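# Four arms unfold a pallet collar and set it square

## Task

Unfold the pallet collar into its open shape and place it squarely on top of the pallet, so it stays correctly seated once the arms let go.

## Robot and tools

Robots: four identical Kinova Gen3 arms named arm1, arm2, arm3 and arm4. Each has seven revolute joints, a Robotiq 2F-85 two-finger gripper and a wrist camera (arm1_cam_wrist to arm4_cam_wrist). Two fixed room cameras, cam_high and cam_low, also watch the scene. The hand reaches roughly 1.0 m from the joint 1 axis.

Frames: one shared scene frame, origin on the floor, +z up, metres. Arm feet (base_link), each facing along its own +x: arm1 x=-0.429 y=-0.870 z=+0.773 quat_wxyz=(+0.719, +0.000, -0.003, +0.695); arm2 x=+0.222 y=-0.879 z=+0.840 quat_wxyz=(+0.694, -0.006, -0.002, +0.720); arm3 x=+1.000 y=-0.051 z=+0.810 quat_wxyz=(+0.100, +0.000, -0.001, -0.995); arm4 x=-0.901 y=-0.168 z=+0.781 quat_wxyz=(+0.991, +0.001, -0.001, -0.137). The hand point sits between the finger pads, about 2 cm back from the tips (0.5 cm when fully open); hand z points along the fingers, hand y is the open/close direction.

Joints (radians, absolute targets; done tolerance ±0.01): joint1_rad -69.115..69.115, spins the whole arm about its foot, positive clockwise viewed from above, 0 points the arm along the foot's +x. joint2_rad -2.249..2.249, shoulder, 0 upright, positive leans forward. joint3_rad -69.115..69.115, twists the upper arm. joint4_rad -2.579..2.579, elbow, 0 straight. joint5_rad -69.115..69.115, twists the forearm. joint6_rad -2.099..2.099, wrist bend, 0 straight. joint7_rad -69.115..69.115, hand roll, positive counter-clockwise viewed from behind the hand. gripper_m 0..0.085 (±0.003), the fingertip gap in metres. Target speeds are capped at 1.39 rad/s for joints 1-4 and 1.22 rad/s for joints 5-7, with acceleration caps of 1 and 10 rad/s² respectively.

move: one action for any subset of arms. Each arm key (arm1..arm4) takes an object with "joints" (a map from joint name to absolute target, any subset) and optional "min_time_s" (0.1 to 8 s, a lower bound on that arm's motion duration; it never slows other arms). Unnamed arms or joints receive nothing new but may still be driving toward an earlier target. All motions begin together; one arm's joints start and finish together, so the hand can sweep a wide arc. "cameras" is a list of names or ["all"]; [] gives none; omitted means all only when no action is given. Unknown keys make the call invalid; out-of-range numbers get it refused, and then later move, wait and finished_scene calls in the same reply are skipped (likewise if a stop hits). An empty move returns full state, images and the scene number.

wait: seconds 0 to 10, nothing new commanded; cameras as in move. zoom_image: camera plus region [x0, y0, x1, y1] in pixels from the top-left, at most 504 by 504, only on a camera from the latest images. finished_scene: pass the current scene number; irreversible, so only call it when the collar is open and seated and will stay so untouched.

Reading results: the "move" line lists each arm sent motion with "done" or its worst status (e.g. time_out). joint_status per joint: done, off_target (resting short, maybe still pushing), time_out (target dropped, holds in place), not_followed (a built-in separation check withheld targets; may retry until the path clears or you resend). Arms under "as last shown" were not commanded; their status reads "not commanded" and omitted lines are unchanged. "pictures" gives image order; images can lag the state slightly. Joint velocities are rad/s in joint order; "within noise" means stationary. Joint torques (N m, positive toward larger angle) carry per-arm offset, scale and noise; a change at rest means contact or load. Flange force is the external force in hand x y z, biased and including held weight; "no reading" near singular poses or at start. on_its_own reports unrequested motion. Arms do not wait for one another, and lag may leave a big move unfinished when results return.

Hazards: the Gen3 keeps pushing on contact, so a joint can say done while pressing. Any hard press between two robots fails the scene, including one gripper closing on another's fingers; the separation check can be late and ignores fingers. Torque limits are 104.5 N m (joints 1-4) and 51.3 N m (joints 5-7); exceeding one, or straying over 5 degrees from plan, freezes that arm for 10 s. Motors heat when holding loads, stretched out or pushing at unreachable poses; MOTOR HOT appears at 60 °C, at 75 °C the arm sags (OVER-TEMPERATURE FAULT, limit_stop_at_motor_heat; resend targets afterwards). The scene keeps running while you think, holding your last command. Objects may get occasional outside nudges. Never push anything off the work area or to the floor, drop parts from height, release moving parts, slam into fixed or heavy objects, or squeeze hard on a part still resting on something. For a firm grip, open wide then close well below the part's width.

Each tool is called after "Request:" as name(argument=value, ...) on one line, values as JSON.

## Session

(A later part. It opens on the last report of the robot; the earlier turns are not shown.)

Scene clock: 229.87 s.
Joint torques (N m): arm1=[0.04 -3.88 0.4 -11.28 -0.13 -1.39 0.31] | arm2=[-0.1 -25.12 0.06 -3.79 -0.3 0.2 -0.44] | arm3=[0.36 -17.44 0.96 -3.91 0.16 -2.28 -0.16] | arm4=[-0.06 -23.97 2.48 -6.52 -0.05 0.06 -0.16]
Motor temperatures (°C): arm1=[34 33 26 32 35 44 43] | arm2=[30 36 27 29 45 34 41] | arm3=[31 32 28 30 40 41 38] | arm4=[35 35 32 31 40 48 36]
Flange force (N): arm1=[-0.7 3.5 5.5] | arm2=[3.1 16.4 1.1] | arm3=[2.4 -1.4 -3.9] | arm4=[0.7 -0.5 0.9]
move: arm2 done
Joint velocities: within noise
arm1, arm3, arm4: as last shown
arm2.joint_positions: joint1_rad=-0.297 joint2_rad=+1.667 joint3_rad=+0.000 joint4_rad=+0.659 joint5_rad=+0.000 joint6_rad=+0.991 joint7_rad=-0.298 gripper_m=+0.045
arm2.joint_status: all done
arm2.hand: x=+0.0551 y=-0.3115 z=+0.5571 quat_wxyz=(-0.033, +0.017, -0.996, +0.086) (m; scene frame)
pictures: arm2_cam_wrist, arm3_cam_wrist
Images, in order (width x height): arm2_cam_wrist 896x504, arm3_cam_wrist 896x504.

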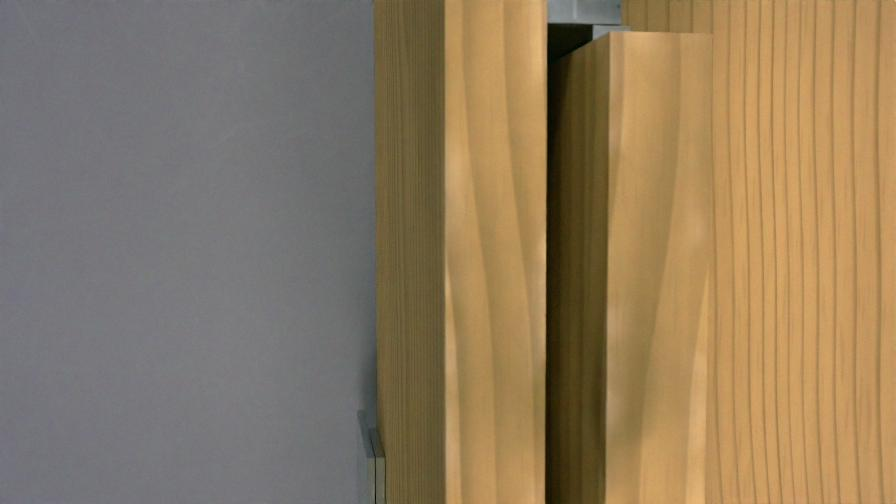

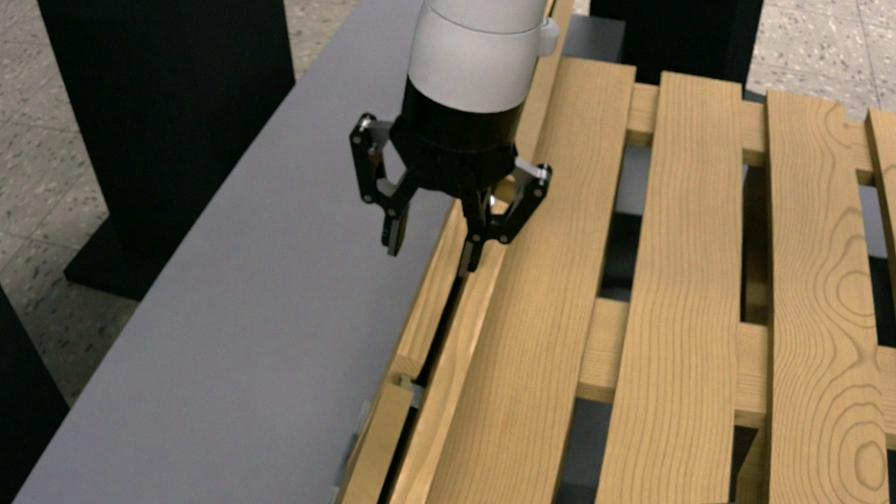

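Request:
move(arm2={"joints": {"joint2_rad": 1.6156, "joint4_rad": 0.7170, "joint6_rad": 0.9835}})

Request:
move(arm2={"joints": {"joint1_rad": -0.4659, "joint2_rad": 1.6358, "joint4_rad": 0.6513, "joint6_rad": 0.9245, "joint7_rad": -0.4677, "gripper_m": 0.036}}, cameras=["arm2_cam_wrist", "arm3_cam_wrist", "arm4_cam_wrist"])

Request:
zoom_image(camera="arm3_cam_wrist", region=[400, 120, 560, 260])

Scene clock: 259.83 s.
Joint torques (N m): arm1=[0.06 -3.88 0.45 -11.31 -0.11 -1.39 0.26] | arm2=[-0.07 -25.06 0.08 -3.76 -0.21 0.22 -0.43] | arm3=[0.39 -17.43 0.96 -3.97 0.12 -2.26 -0.2] | arm4=[-0.03 -23.99 2.5 -6.54 -0.06 0.08 -0.12]
Motor temperatures (°C): arm1=[34 33 26 32 35 44 43] | arm2=[30 36 27 29 45 34 41] | arm3=[31 33 28 30 39 41 38] | arm4=[35 35 32 31 40 48 36]
Flange force (N): arm1=[-0.7 3.5 5.6] | arm2=[2.8 14.7 0.2] | arm3=[2.2 -1.4 -4.1] | arm4=[0.8 -0.4 1.0]
move: arm2 done
Joint velocities: within noise
arm1, arm3, arm4: as last shown
arm2.joint_positions: joint1_rad=-0.297 joint2_rad=+1.616 joint3_rad=+0.000 joint4_rad=+0.717 joint5_rad=+0.000 joint6_rad=+0.984 joint7_rad=-0.298 gripper_m=+0.045
arm2.joint_status: all done
arm2.hand: x=+0.0549 y=-0.3114 z=+0.5771 quat_wxyz=(-0.033, +0.017, -0.996, +0.086) (m; scene frame)
pictures: none

Scene clock: 261.00 s.
Joint torques (N m): arm1=[0.22 -3.89 0.48 -11.27 -0.1 -1.38 0.28] | arm2=[-0.09 -25.61 0.05 -4.31 -0.21 -0.09 -0.38] | arm3=[0.4 -17.45 0.97 -3.96 0.15 -2.26 -0.21] | arm4=[-0.05 -24.01 2.44 -6.54 -0.06 0.08 -0.13]
Motor temperatures (°C): arm1=[34 33 26 32 35 44 43] | arm2=[30 36 27 29 45 34 41] | arm3=[31 33 28 30 39 41 38] | arm4=[35 35 32 31 40 48 36]
Flange force (N): arm1=[-0.8 3.7 5.6] | arm2=[6.0 15.4 2.1] | arm3=[2.2 -1.5 -4.0] | arm4=[0.8 -0.4 1.1]
move: arm2 done
Joint velocities: within noise
arm1, arm3, arm4: as last shown
arm2.joint_positions: joint1_rad=-0.466 joint2_rad=+1.636 joint3_rad=+0.000 joint4_rad=+0.651 joint5_rad=+0.000 joint6_rad=+0.925 joint7_rad=-0.468 gripper_m=+0.036
arm2.joint_status: all done
arm2.hand: x=-0.0585 y=-0.3120 z=+0.5739 quat_wxyz=(-0.022, +0.017, -0.999, +0.034) (m; scene frame)
pictures: arm2_cam_wrist, arm3_cam_wrist, arm4_cam_wrist
Images, in order (width x height): arm2_cam_wrist 896x504, arm3_cam_wrist 896x504, arm4_cam_wrist 896x504.

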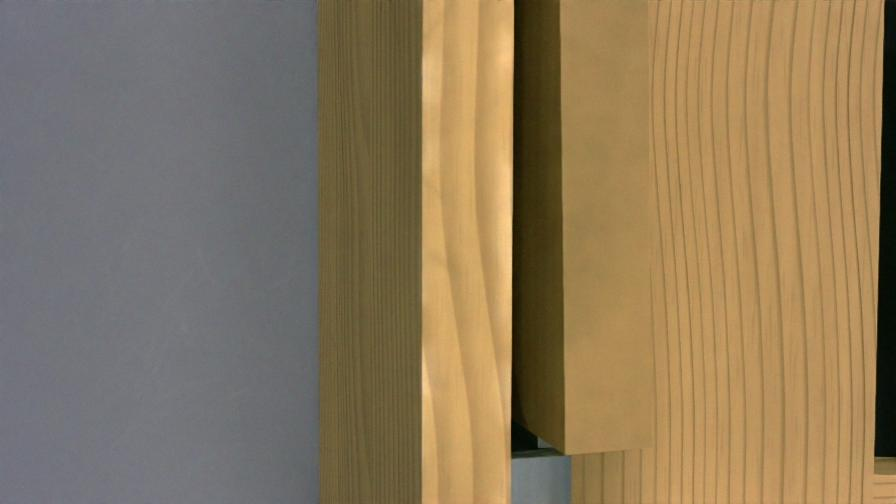

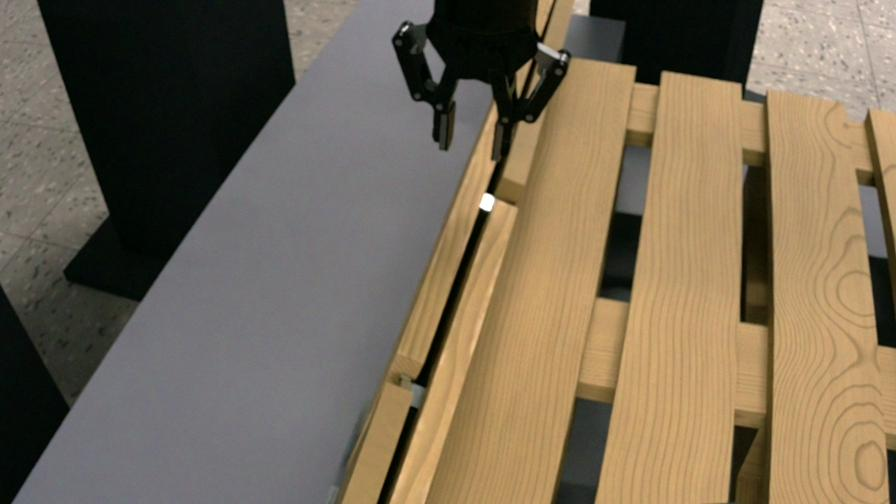

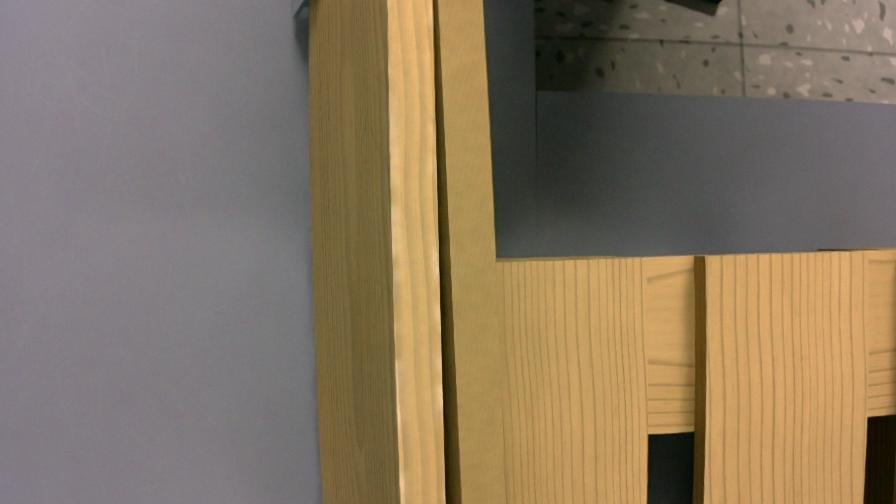

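Scaled by 3.150 from the camera's 896x504 image, which has a finer 1280x720 frame.

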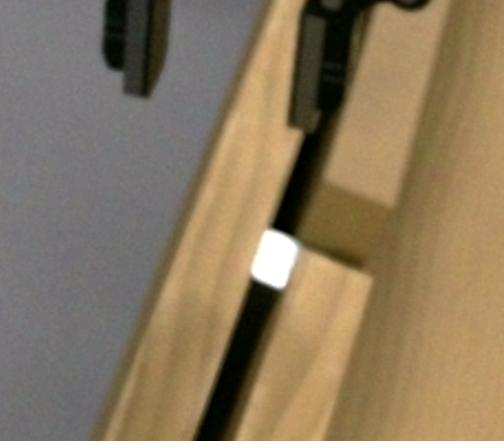

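Request:
move(arm2={"joints": {"joint1_rad": -0.4655, "joint2_rad": 1.7195, "joint4_rad": 0.5626, "joint6_rad": 0.9295, "joint7_rad": -0.4674}, "min_time_s": 1.5}, cameras=["arm2_cam_wrist", "arm3_cam_wrist", "cam_low"])

Request:
zoom_image(camera="arm3_cam_wrist", region=[420, 130, 540, 240])

Request:
zoom_image(camera="cam_low", region=[440, 120, 560, 240])

Scene clock: 267.10 s.
Joint torques (N m): arm1=[0.1 -3.85 0.45 -11.3 -0.12 -1.46 0.31] | arm2=[-0.19 -25.52 0.15 -4.32 -0.26 -0.04 -0.34] | arm3=[0.36 -17.48 0.89 -3.94 0.11 -2.26 -0.19] | arm4=[-0.07 -23.99 2.48 -6.54 -0.08 0.08 -0.14]
Motor temperatures (°C): arm1=[34 33 26 32 35 44 43] | arm2=[30 36 27 29 45 34 41] | arm3=[31 33 28 30 39 41 38] | arm4=[35 35 32 31 40 48 36]
Flange force (N): arm1=[-0.6 3.7 5.2] | arm2=[6.8 17.6 3.9] | arm3=[2.2 -1.3 -3.9] | arm4=[0.8 -0.5 1.0]
move: arm2 done
Joint velocities: within noise
arm1, arm3, arm4: as last shown
arm2.joint_positions: joint1_rad=-0.466 joint2_rad=+1.719 joint3_rad=+0.000 joint4_rad=+0.563 joint5_rad=+0.000 joint6_rad=+0.929 joint7_rad=-0.467 gripper_m=+0.036
arm2.joint_status: all done
arm2.hand: x=-0.0566 y=-0.3144 z=+0.5401 quat_wxyz=(-0.022, +0.017, -0.999, +0.034) (m; scene frame)
pictures: arm2_cam_wrist, arm3_cam_wrist, cam_low
Images, in order (width x height): arm2_cam_wrist 896x504, arm3_cam_wrist 896x504, cam_low 896x504.

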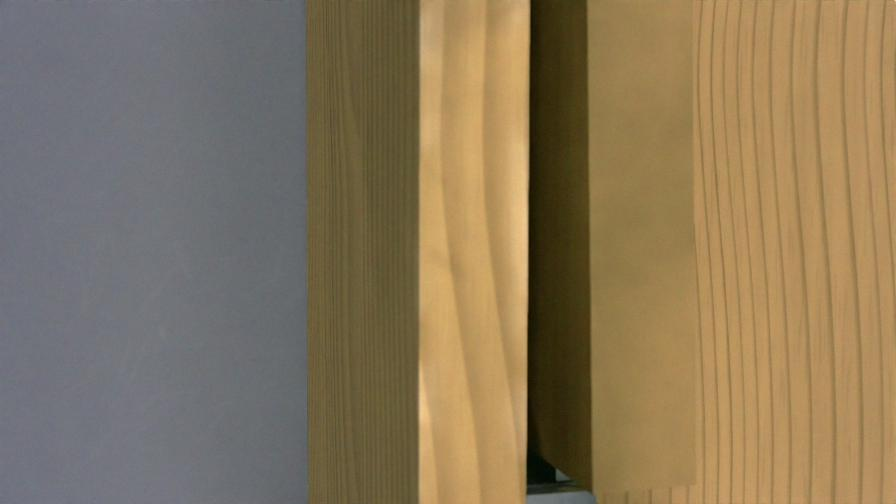

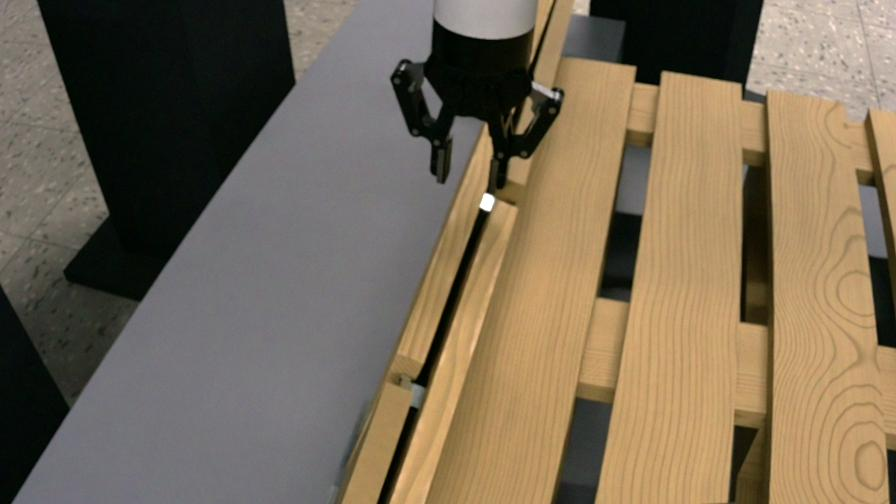

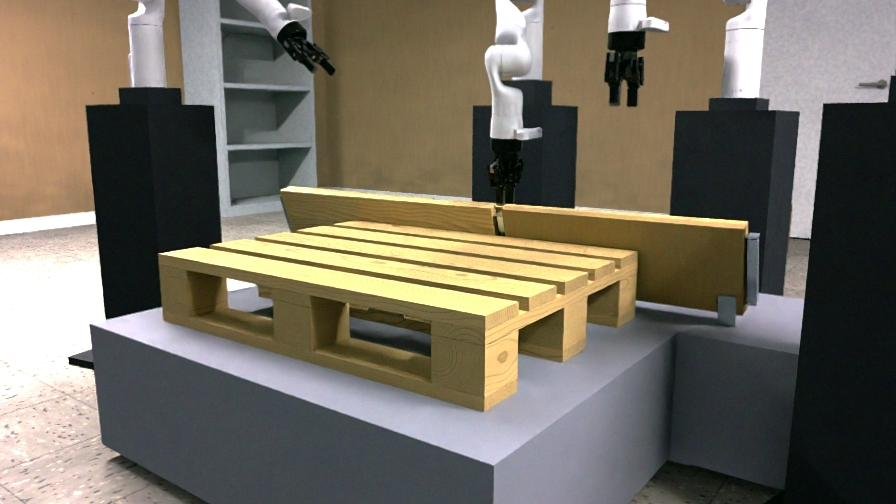

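Scaled by 4.200 from the camera's 896x504 image, which has a finer 1280x720 frame.

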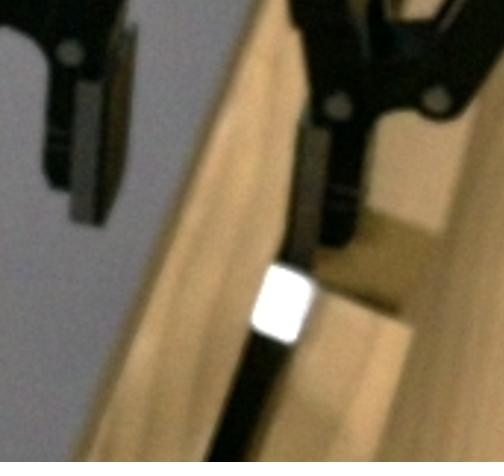

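Scaled by 4.200 from the camera's 896x504 image, which has a finer 1280x720 frame.

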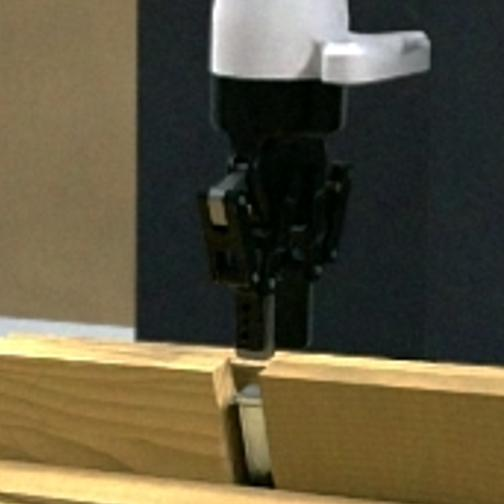

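Request:
zoom_image(camera="cam_low", region=[460, 180, 540, 240])

Request:
zoom_image(camera="cam_low", region=[690, 190, 800, 340])

Scaled by 6.300 from the camera's 896x504 image, which has a finer 1280x720 frame.

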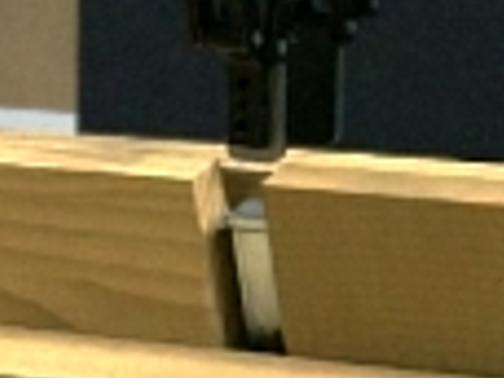

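Scaled by 3.360 from the camera's 896x504 image, which has a finer 1280x720 frame.

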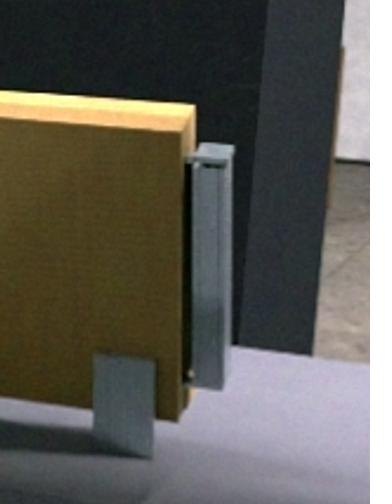

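Request:
zoom_image(camera="cam_low", region=[420, 190, 480, 225])

Request:
zoom_image(camera="cam_low", region=[270, 175, 350, 235])

Scaled by 8.400 from the camera's 896x504 image, which has a finer 1280x720 frame.

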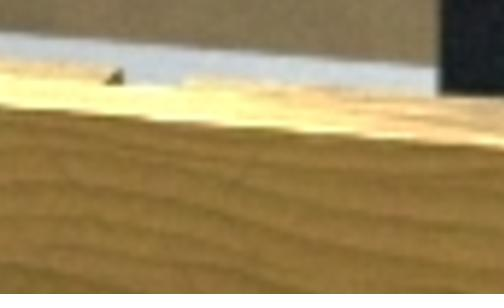

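Scaled by 6.300 from the camera's 896x504 image, which has a finer 1280x720 frame.

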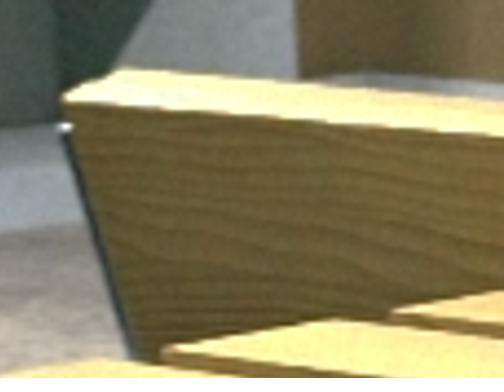

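Request:
move(cameras=["arm2_cam_wrist", "cam_low", "arm3_cam_wrist"])

Scene clock: 284.30 s.
Joint torques (N m): arm1=[0.15 -3.85 0.51 -11.28 -0.14 -1.35 0.29] | arm2=[-0.26 -25.48 0.08 -4.31 -0.2 -0.07 -0.41] | arm3=[0.38 -17.45 0.98 -3.94 0.13 -2.25 -0.2] | arm4=[-0.05 -24.01 2.5 -6.56 -0.1 0.09 -0.14]
Motor temperatures (°C): arm1=[34 33 26 32 35 44 43] | arm2=[30 36 27 29 45 34 41] | arm3=[31 33 28 30 39 41 38] | arm4=[35 36 32 31 40 48 36]
Flange force (N): arm1=[-0.6 3.9 5.6] | arm2=[6.7 17.8 3.8] | arm3=[2.2 -1.4 -4.0] | arm4=[0.9 -0.4 1.1]
Joint velocities: within noise
arm1.joint_positions: joint1_rad=+0.000 joint2_rad=-0.400 joint3_rad=+0.000 joint4_rad=+2.200 joint5_rad=+0.000 joint6_rad=+0.900 joint7_rad=+1.517 gripper_m=+0.085
arm1.joint_status: not commanded
arm1.hand: x=-0.3964 y=-0.5968 z=+1.0939 quat_wxyz=(-0.156, +0.659, -0.719, -0.156) (m; scene frame)
arm2.joint_positions: joint1_rad=-0.466 joint2_rad=+1.720 joint3_rad=+0.000 joint4_rad=+0.563 joint5_rad=+0.000 joint6_rad=+0.929 joint7_rad=-0.467 gripper_m=+0.036
arm2.joint_status: all done
arm2.hand: x=-0.0566 y=-0.3144 z=+0.5401 quat_wxyz=(-0.022, +0.017, -0.999, +0.034) (m; scene frame)
arm3.joint_positions: joint1_rad=-0.076 joint2_rad=+0.865 joint3_rad=+0.000 joint4_rad=+2.105 joint5_rad=+0.000 joint6_rad=-0.614 joint7_rad=-1.571 gripper_m=+0.085
arm3.joint_status: not commanded
arm3.hand: x=+0.4218 y=-0.1887 z=+0.8377 quat_wxyz=(-0.379, -0.127, +0.915, -0.053) (m; scene frame)
arm4.joint_positions: joint1_rad=-0.069 joint2_rad=+1.019 joint3_rad=+0.000 joint4_rad=+1.352 joint5_rad=+0.000 joint6_rad=+0.770 joint7_rad=+1.776 gripper_m=+0.085
arm4.joint_status: not commanded
arm4.hand: x=-0.3406 y=-0.3102 z=+0.7496 quat_wxyz=(-0.001, +0.000, -1.000, -0.001) (m; scene frame)
pictures: arm2_cam_wrist, arm3_cam_wrist, cam_low
Images, in order (width x height): arm2_cam_wrist 896x504, arm3_cam_wrist 896x504, cam_low 896x504.

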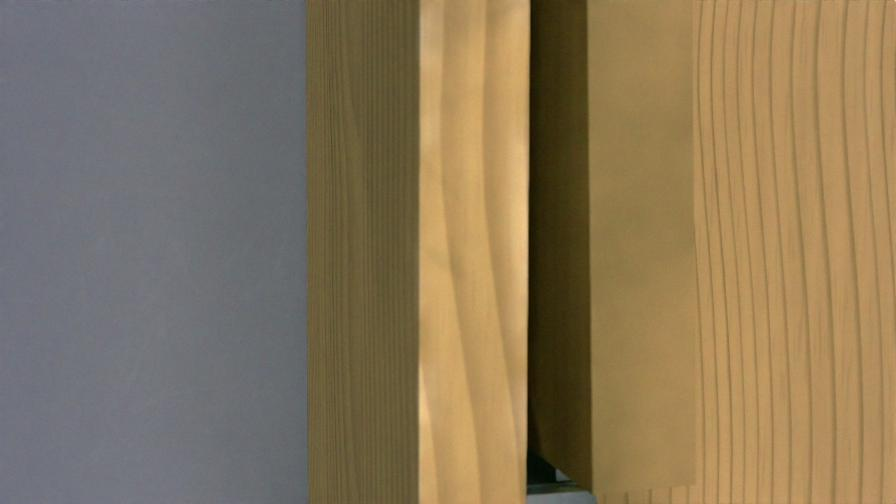

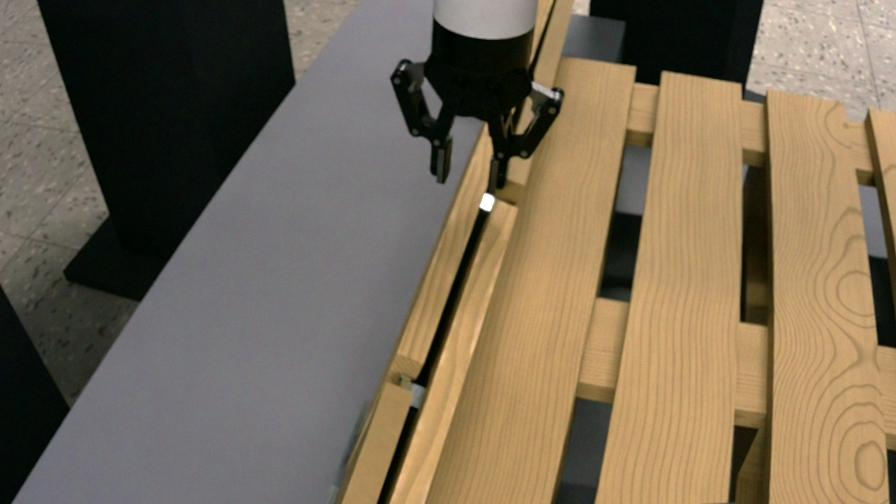

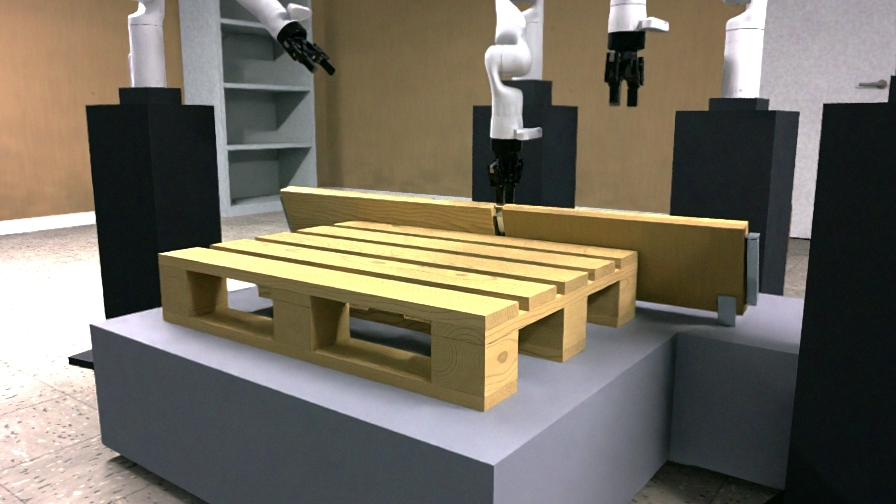

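Request:
zoom_image(camera="cam_low", region=[460, 130, 560, 250])

Request:
zoom_image(camera="arm2_cam_wrist", region=[396, 0, 896, 504])

Request:
zoom_image(camera="arm3_cam_wrist", region=[380, 30, 580, 230])

Scaled by 4.200 from the camera's 896x504 image, which has a finer 1280x720 frame.

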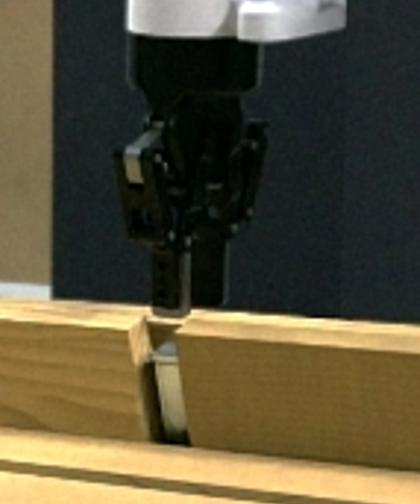

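Scaled by 1.000.

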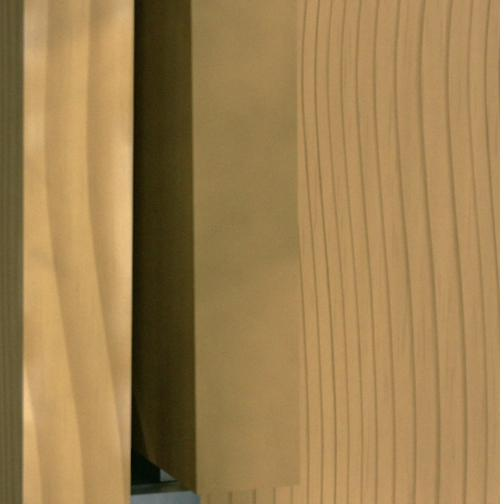

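Scaled by 2.520 from the camera's 896x504 image, which has a finer 1280x720 frame.

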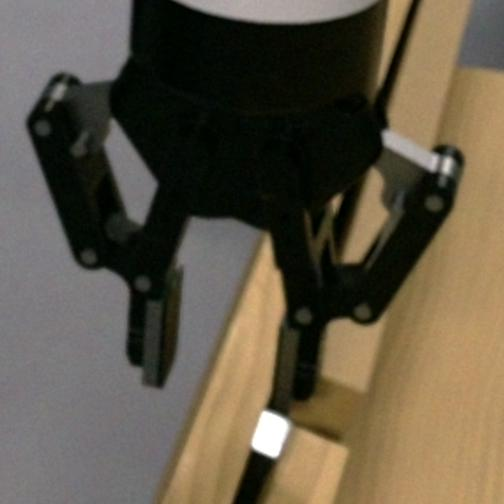

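Request:
move(arm2={"joints": {"joint1_rad": -0.4470, "joint2_rad": 1.7058, "joint3_rad": 0, "joint4_rad": 0.6047, "joint5_rad": -0.0489, "joint6_rad": 0.8845, "joint7_rad": -0.4165}, "min_time_s": 1.0}, cameras=["arm2_cam_wrist", "cam_low", "arm3_cam_wrist"])

Request:
zoom_image(camera="cam_low", region=[480, 170, 530, 240])

Request:
zoom_image(camera="arm3_cam_wrist", region=[430, 130, 560, 230])

Scene clock: 310.17 s.
Joint torques (N m): arm1=[0.12 -3.91 0.46 -11.35 -0.1 -1.41 0.32] | arm2=[-0.15 -25.25 0.01 -4.25 -0.28 -0.16 -0.37] | arm3=[0.38 -17.41 0.93 -3.91 0.13 -2.27 -0.18] | arm4=[-0.04 -23.98 2.49 -6.52 -0.06 0.08 -0.14]
Motor temperatures (°C): arm1=[34 32 26 32 35 44 43] | arm2=[30 37 27 29 45 34 41] | arm3=[31 34 28 30 39 41 38] | arm4=[35 36 32 31 40 48 36]
Flange force (N): arm1=[-0.6 3.7 5.7] | arm2=[5.5 15.9 3.1] | arm3=[2.4 -1.4 -4.0] | arm4=[0.8 -0.4 1.0]
move: arm2 done
Joint velocities: within noise
arm1, arm3, arm4: as last shown
arm2.joint_positions: joint1_rad=-0.447 joint2_rad=+1.706 joint3_rad=+0.000 joint4_rad=+0.605 joint5_rad=-0.049 joint6_rad=+0.885 joint7_rad=-0.416 gripper_m=+0.036
arm2.joint_status: all done
arm2.hand: x=-0.0566 y=-0.3145 z=+0.5390 quat_wxyz=(-0.001, +0.017, -0.999, +0.035) (m; scene frame)
pictures: arm2_cam_wrist, arm3_cam_wrist, cam_low
Images, in order (width x height): arm2_cam_wrist 896x504, arm3_cam_wrist 896x504, cam_low 896x504.

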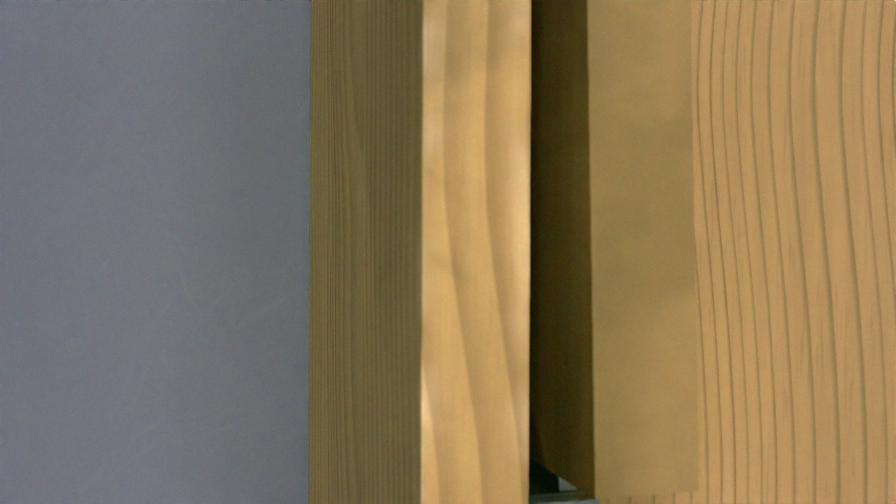

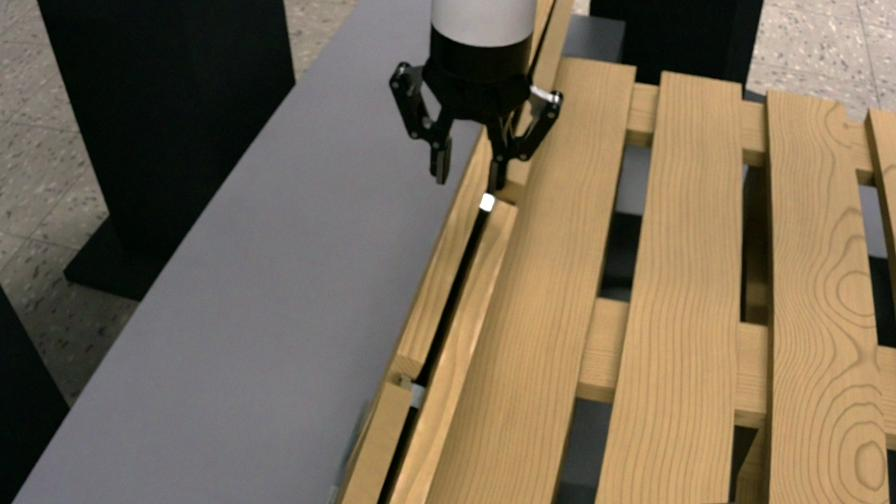

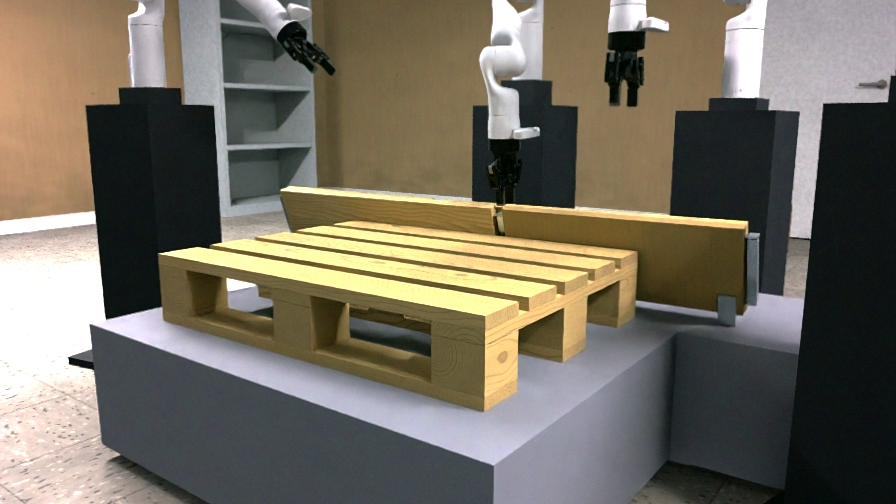

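Scaled by 7.200 from the camera's 896x504 image, which has a finer 1280x720 frame.

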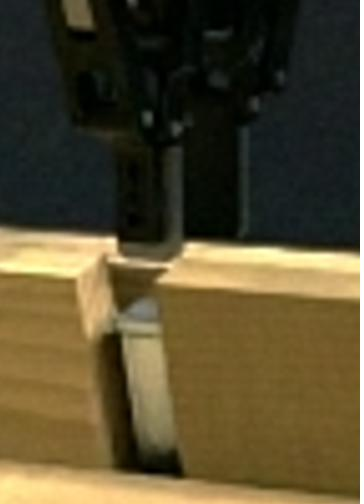

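Scaled by 3.877 from the camera's 896x504 image, which has a finer 1280x720 frame.

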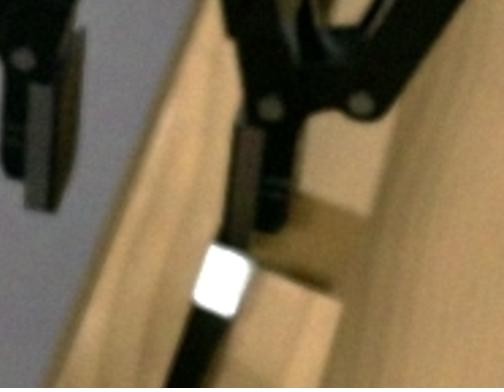

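Request:
move(arm2={"joints": {"joint1_rad": -0.4497, "joint2_rad": 1.7180, "joint3_rad": 0, "joint4_rad": 0.5900, "joint5_rad": -0.0488, "joint6_rad": 0.8870, "joint7_rad": -0.4170}, "min_time_s": 1.0}, cameras=["arm2_cam_wrist", "cam_low", "arm3_cam_wrist"])

Request:
zoom_image(camera="cam_low", region=[480, 170, 530, 240])

Request:
zoom_image(camera="arm3_cam_wrist", region=[430, 130, 560, 230])

Scene clock: 322.90 s.
Joint torques (N m): arm1=[0.14 -3.86 0.43 -11.3 -0.15 -1.38 0.31] | arm2=[-0.22 -25.43 0.03 -4.21 -0.27 -0.16 -0.41] | arm3=[0.37 -17.41 0.93 -3.9 0.14 -2.28 -0.17] | arm4=[-0.04 -23.99 2.45 -6.52 -0.06 0.09 -0.13]
Motor temperatures (°C): arm1=[34 32 26 32 35 44 43] | arm2=[30 37 27 29 45 34 41] | arm3=[31 34 28 30 39 41 38] | arm4=[35 36 32 31 40 48 36]
Flange force (N): arm1=[-0.6 3.6 5.6] | arm2=[6.0 17.4 4.1] | arm3=[2.4 -1.4 -4.0] | arm4=[0.8 -0.4 1.0]
move: arm2 done
Joint velocities: within noise
arm1, arm3, arm4: as last shown
arm2.joint_positions: joint1_rad=-0.450 joint2_rad=+1.718 joint3_rad=+0.000 joint4_rad=+0.590 joint5_rad=-0.049 joint6_rad=+0.887 joint7_rad=-0.417 gripper_m=+0.036
arm2.joint_status: all done
arm2.hand: x=-0.0580 y=-0.3155 z=+0.5345 quat_wxyz=(-0.001, +0.018, -0.999, +0.035) (m; scene frame)
pictures: arm2_cam_wrist, arm3_cam_wrist, cam_low
Images, in order (width x height): arm2_cam_wrist 896x504, arm3_cam_wrist 896x504, cam_low 896x504.

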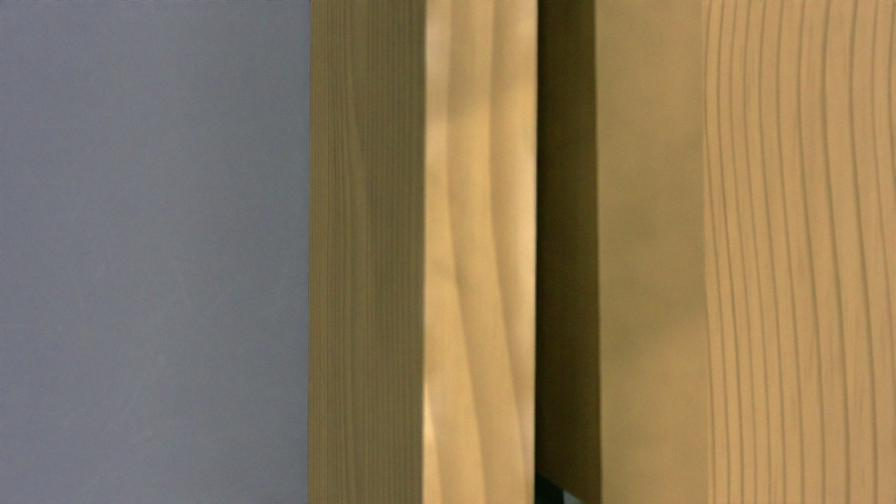

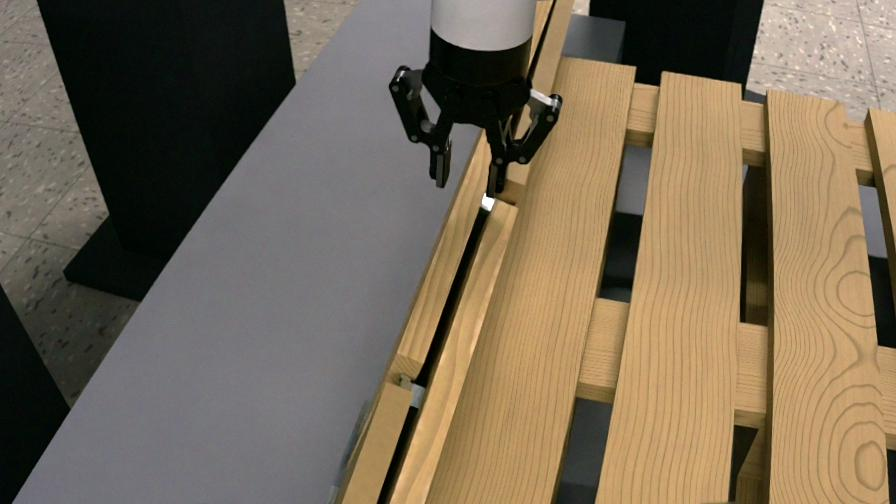

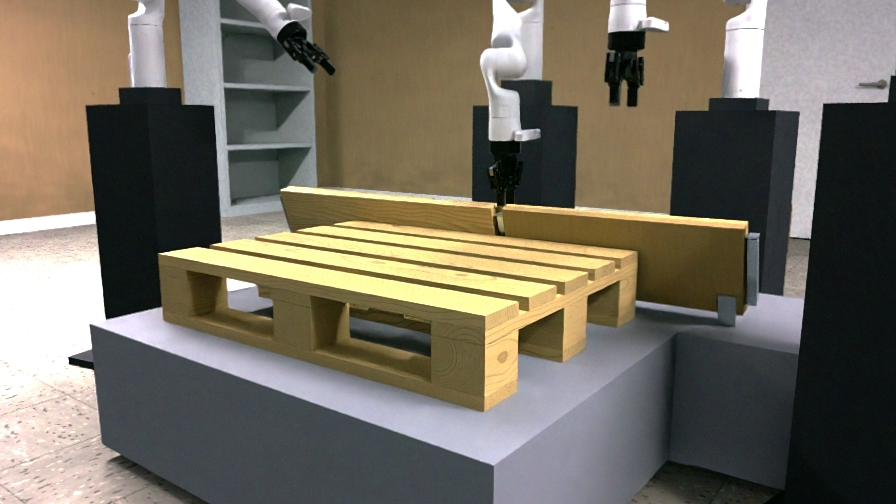

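Scaled by 7.200 from the camera's 896x504 image, which has a finer 1280x720 frame.

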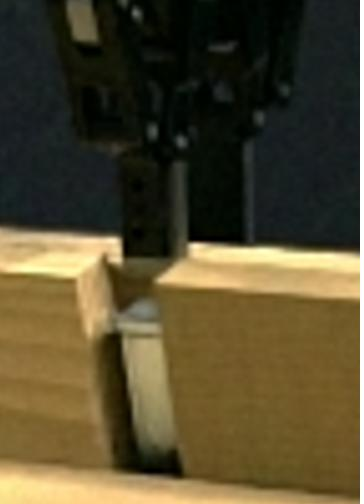

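Scaled by 3.877 from the camera's 896x504 image, which has a finer 1280x720 frame.

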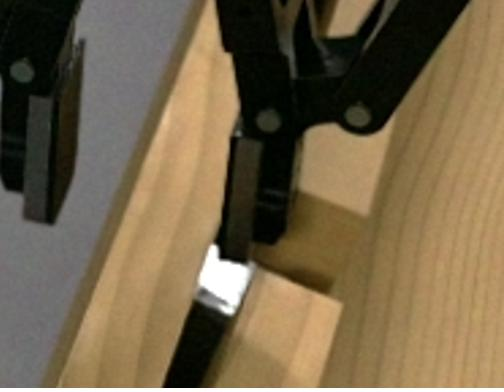

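Request:
zoom_image(camera="cam_low", region=[640, 200, 780, 340])

Request:
zoom_image(camera="cam_low", region=[260, 170, 400, 250])

Request:
zoom_image(camera="cam_low", region=[440, 180, 640, 280])

Scaled by 3.600 from the camera's 896x504 image, which has a finer 1280x720 frame.

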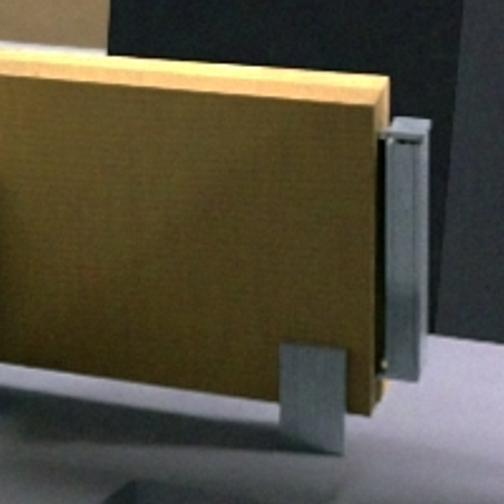

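Scaled by 3.600 from the camera's 896x504 image, which has a finer 1280x720 frame.

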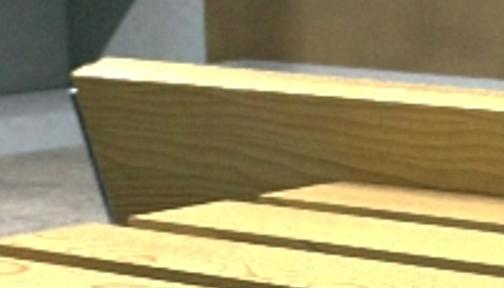

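Scaled by 2.520 from the camera's 896x504 image, which has a finer 1280x720 frame.

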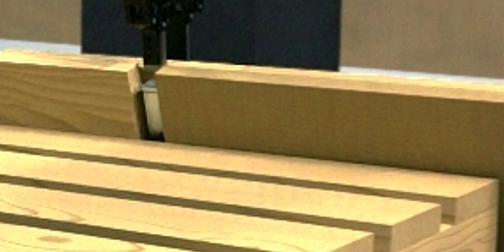

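Request:
move(arm2={"joints": {"joint1_rad": -0.4551, "joint2_rad": 1.6933, "joint3_rad": 0, "joint4_rad": 0.6554, "joint5_rad": -0.0511, "joint6_rad": 0.8460, "joint7_rad": -0.4217}, "min_time_s": 1.5}, cameras=["arm2_cam_wrist", "cam_low", "arm3_cam_wrist"])

Request:
zoom_image(camera="cam_low", region=[480, 170, 530, 240])

Request:
zoom_image(camera="arm3_cam_wrist", region=[430, 130, 560, 230])

Scene clock: 340.57 s.
Joint torques (N m): arm1=[0.07 -3.85 0.46 -11.31 -0.15 -1.42 0.28] | arm2=[-0.23 -24.81 -0.16 -3.43 -0.34 0.18 -0.42] | arm3=[0.38 -17.42 0.9 -3.89 0.12 -2.28 -0.17] | arm4=[-0.07 -23.98 2.46 -6.54 -0.04 0.09 -0.14]
Motor temperatures (°C): arm1=[34 32 26 32 35 44 43] | arm2=[30 37 27 29 45 34 41] | arm3=[31 34 28 30 39 41 38] | arm4=[35 36 32 31 40 48 36]
Flange force (N): arm1=[-0.6 3.6 5.4] | arm2=[6.0 17.0 3.8] | arm3=[2.4 -1.4 -3.9] | arm4=[0.9 -0.4 1.0]
move: arm2 done
Joint velocities: within noise
arm1, arm3, arm4: as last shown
arm2.joint_positions: joint1_rad=-0.455 joint2_rad=+1.693 joint3_rad=+0.000 joint4_rad=+0.655 joint5_rad=-0.051 joint6_rad=+0.846 joint7_rad=-0.422 gripper_m=+0.036
arm2.joint_status: all done
arm2.hand: x=-0.0577 y=-0.3236 z=+0.5355 quat_wxyz=(-0.001, +0.017, -0.999, +0.035) (m; scene frame)
pictures: arm2_cam_wrist, arm3_cam_wrist, cam_low
Images, in order (width x height): arm2_cam_wrist 896x504, arm3_cam_wrist 896x504, cam_low 896x504.

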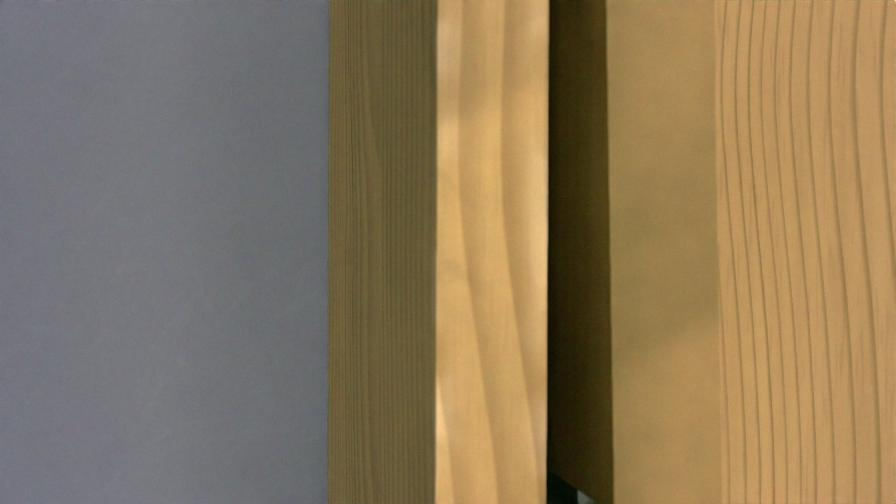

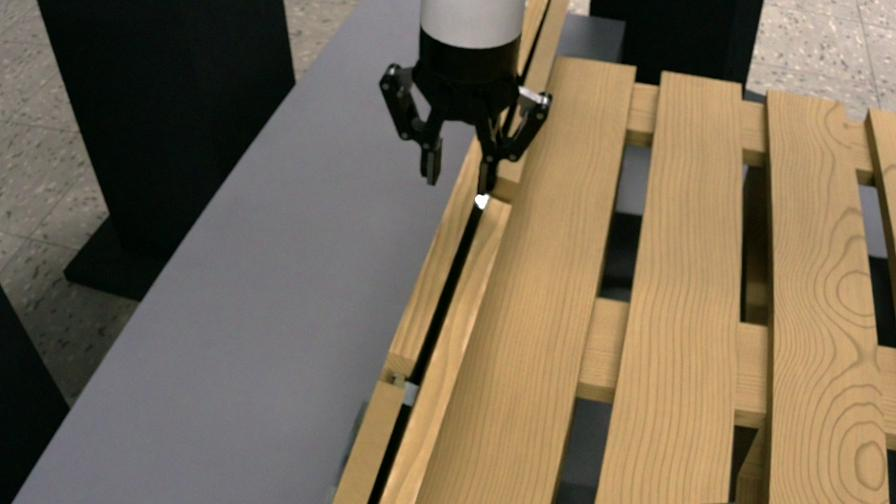

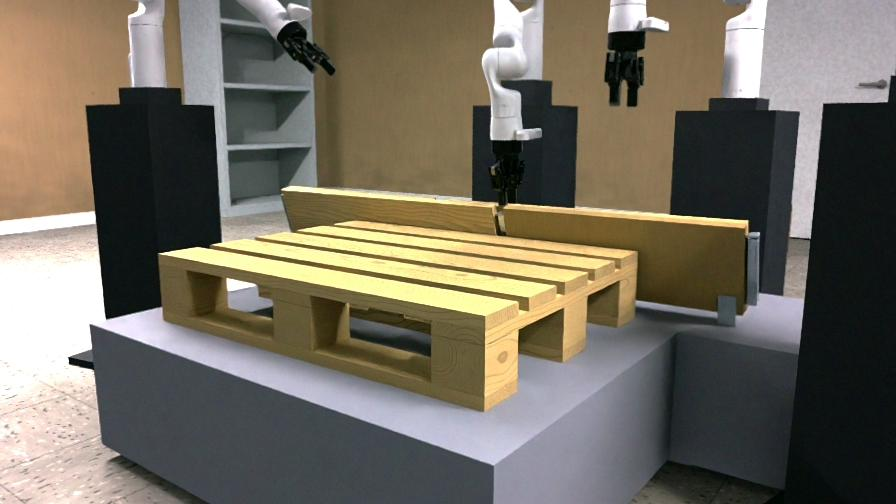

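Scaled by 7.200 from the camera's 896x504 image, which has a finer 1280x720 frame.

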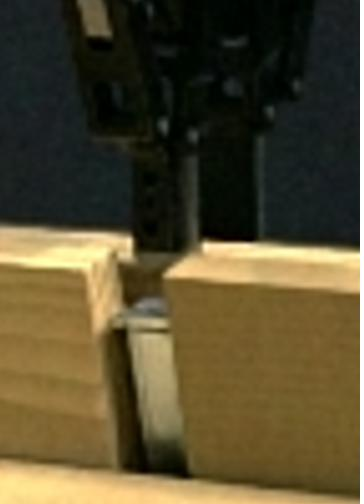

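Scaled by 3.877 from the camera's 896x504 image, which has a finer 1280x720 frame.

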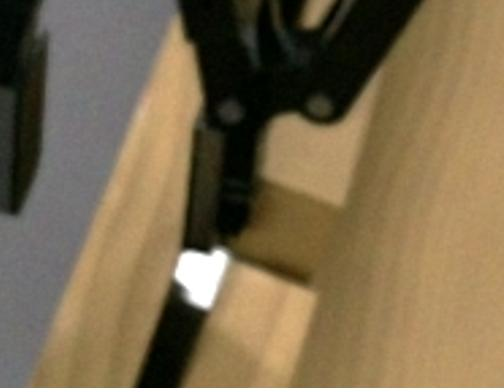

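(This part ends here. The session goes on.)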